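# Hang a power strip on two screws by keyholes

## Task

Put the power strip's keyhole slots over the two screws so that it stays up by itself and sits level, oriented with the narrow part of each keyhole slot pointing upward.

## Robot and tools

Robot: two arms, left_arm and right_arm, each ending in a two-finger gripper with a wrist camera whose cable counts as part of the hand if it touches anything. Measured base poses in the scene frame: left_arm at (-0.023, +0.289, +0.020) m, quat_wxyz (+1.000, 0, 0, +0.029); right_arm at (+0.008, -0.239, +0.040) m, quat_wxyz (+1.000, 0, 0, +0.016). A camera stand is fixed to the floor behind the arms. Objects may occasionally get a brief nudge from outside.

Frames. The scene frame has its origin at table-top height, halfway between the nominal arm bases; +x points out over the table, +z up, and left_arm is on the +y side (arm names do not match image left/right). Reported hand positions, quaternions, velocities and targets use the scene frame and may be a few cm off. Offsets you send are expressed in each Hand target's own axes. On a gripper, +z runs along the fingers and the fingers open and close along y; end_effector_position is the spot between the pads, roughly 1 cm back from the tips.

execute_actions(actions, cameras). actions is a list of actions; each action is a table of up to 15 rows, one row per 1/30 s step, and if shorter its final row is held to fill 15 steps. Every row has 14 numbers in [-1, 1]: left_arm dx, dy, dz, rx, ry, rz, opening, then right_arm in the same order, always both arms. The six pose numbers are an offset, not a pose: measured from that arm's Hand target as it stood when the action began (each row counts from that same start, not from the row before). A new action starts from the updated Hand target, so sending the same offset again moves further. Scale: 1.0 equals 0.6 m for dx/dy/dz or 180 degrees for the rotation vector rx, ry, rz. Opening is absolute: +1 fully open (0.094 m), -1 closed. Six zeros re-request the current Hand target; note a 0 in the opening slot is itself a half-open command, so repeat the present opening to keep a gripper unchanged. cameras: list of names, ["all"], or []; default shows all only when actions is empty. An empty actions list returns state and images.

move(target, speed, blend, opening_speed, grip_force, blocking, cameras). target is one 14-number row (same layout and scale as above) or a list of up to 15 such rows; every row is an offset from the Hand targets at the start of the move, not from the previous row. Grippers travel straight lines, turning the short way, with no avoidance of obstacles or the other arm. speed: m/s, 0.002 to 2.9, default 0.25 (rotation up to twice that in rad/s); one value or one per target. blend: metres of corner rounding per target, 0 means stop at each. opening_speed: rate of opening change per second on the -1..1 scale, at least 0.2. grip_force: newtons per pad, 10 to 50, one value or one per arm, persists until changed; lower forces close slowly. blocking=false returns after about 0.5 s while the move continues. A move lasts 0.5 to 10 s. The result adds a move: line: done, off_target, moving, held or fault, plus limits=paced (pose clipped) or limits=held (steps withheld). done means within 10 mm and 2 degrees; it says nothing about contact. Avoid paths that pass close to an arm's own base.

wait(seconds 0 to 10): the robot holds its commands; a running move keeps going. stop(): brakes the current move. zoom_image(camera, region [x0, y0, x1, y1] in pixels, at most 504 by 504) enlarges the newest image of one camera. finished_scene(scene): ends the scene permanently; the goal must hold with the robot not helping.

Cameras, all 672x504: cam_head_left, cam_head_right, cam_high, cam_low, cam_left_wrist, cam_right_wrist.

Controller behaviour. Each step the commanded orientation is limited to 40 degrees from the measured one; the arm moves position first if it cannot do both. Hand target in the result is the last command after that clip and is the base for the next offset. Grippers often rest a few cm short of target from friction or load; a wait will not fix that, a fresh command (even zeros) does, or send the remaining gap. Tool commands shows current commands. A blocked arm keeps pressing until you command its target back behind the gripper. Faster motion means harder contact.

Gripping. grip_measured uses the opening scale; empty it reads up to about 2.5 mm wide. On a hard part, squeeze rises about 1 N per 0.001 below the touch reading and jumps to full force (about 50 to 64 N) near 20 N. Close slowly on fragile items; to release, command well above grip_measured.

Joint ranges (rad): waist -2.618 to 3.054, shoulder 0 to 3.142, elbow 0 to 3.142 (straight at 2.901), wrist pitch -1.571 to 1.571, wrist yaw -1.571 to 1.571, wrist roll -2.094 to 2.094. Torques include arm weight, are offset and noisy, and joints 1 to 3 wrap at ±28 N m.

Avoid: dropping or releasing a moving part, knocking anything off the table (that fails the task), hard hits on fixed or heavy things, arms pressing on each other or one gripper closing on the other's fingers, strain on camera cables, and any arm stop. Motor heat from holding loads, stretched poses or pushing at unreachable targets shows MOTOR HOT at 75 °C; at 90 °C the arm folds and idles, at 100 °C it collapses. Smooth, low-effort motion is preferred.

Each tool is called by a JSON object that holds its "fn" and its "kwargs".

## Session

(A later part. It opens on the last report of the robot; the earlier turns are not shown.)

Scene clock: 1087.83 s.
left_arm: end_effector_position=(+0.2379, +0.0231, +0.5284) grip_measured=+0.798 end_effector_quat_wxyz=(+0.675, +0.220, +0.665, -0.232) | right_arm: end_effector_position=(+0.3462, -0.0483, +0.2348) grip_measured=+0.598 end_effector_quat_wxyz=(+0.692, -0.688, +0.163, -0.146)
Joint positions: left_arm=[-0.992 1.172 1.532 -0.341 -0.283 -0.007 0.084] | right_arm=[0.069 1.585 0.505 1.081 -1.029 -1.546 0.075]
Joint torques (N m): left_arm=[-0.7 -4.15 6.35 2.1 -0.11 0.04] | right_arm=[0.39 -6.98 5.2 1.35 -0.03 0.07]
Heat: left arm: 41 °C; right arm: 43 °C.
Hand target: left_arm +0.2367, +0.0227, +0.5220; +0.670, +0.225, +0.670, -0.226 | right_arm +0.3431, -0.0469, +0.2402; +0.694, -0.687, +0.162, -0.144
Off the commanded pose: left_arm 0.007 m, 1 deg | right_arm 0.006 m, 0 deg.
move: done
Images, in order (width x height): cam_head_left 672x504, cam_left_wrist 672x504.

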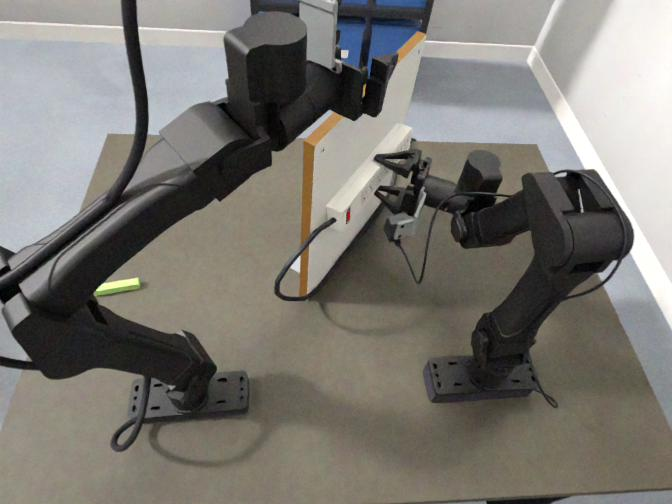

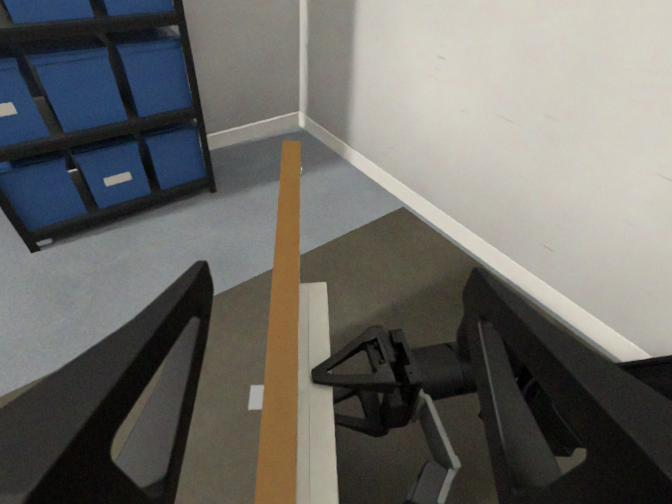

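{"fn": "move", "kwargs": {"target": [[0,0,0,0,0,0,0.8,0,0,0,0,0,0,0.95],[0,0,0,0,0,0,0.8,0,0,-0.2,0,0,0,0.95]], "speed": 0.12, "cameras": ["cam_left_wrist", "cam_head_left", "cam_right_wrist"]}}

{"fn": "zoom_image", "kwargs": {"camera": "cam_head_left", "region": [290, 90, 450, 250]}}

Scene clock: 1094.60 s.
left_arm: end_effector_position=(+0.2379, +0.0231, +0.5284) grip_measured=+0.798 end_effector_quat_wxyz=(+0.675, +0.220, +0.665, -0.232) | right_arm: end_effector_position=(+0.2977, -0.1559, +0.2388) grip_measured=+0.948 end_effector_quat_wxyz=(+0.692, -0.688, +0.158, -0.149)
Joint positions: left_arm=[-0.992 1.172 1.532 -0.341 -0.283 -0.007 0.084] | right_arm=[-0.397 1.437 0.38 1.09 -1.498 -1.524 0.092]
Joint torques (N m): left_arm=[-0.69 -4.14 6.34 2.1 -0.11 0.05] | right_arm=[-0.55 -5.42 4.05 1.14 -0.03 0.17]
Heat: left arm: 41 °C; right arm: 43 °C.
Hand target: left_arm +0.2367, +0.0227, +0.5220; +0.670, +0.225, +0.670, -0.226 | right_arm +0.2924, -0.1557, +0.2397; +0.694, -0.687, +0.162, -0.144
Off the commanded pose: left_arm 0.007 m, 1 deg | right_arm 0.005 m, 1 deg.
move: done
Images, in order (width x height): cam_head_left 672x504, cam_left_wrist 672x504, cam_right_wrist 672x504.

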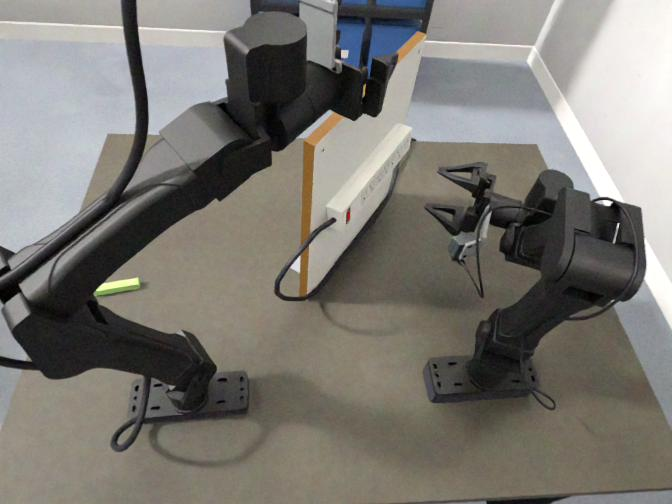

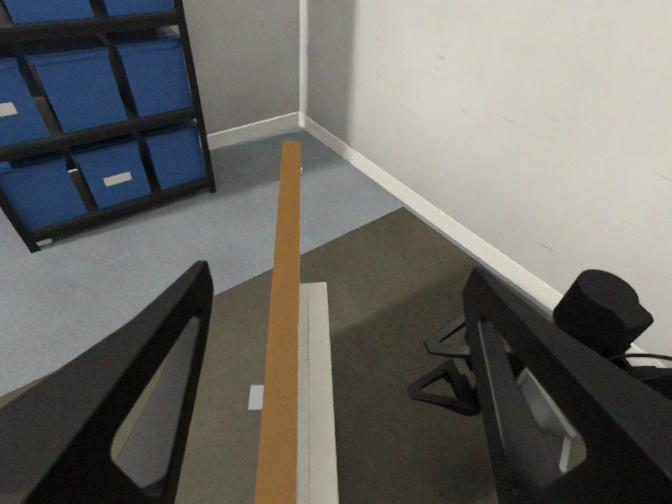

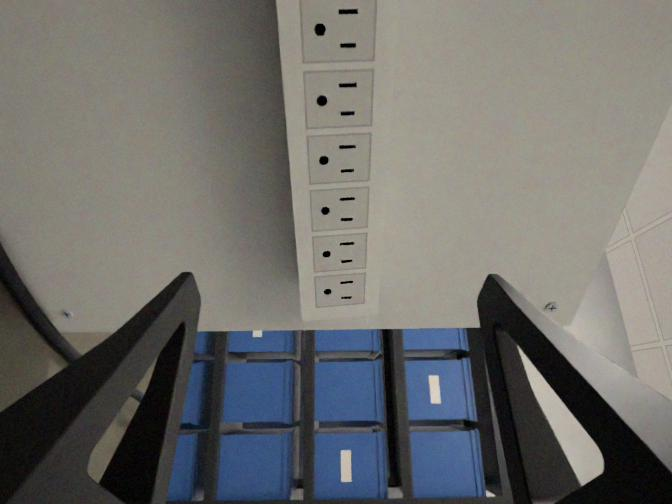

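Scaled by 3.150.

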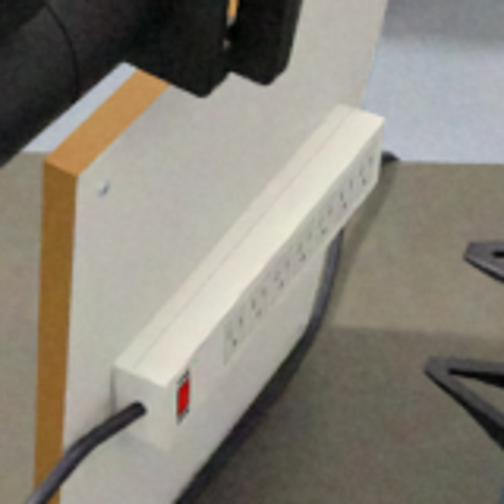

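{"fn": "finished_scene", "kwargs": {"scene": 1}}

The scene is finished: the task was done.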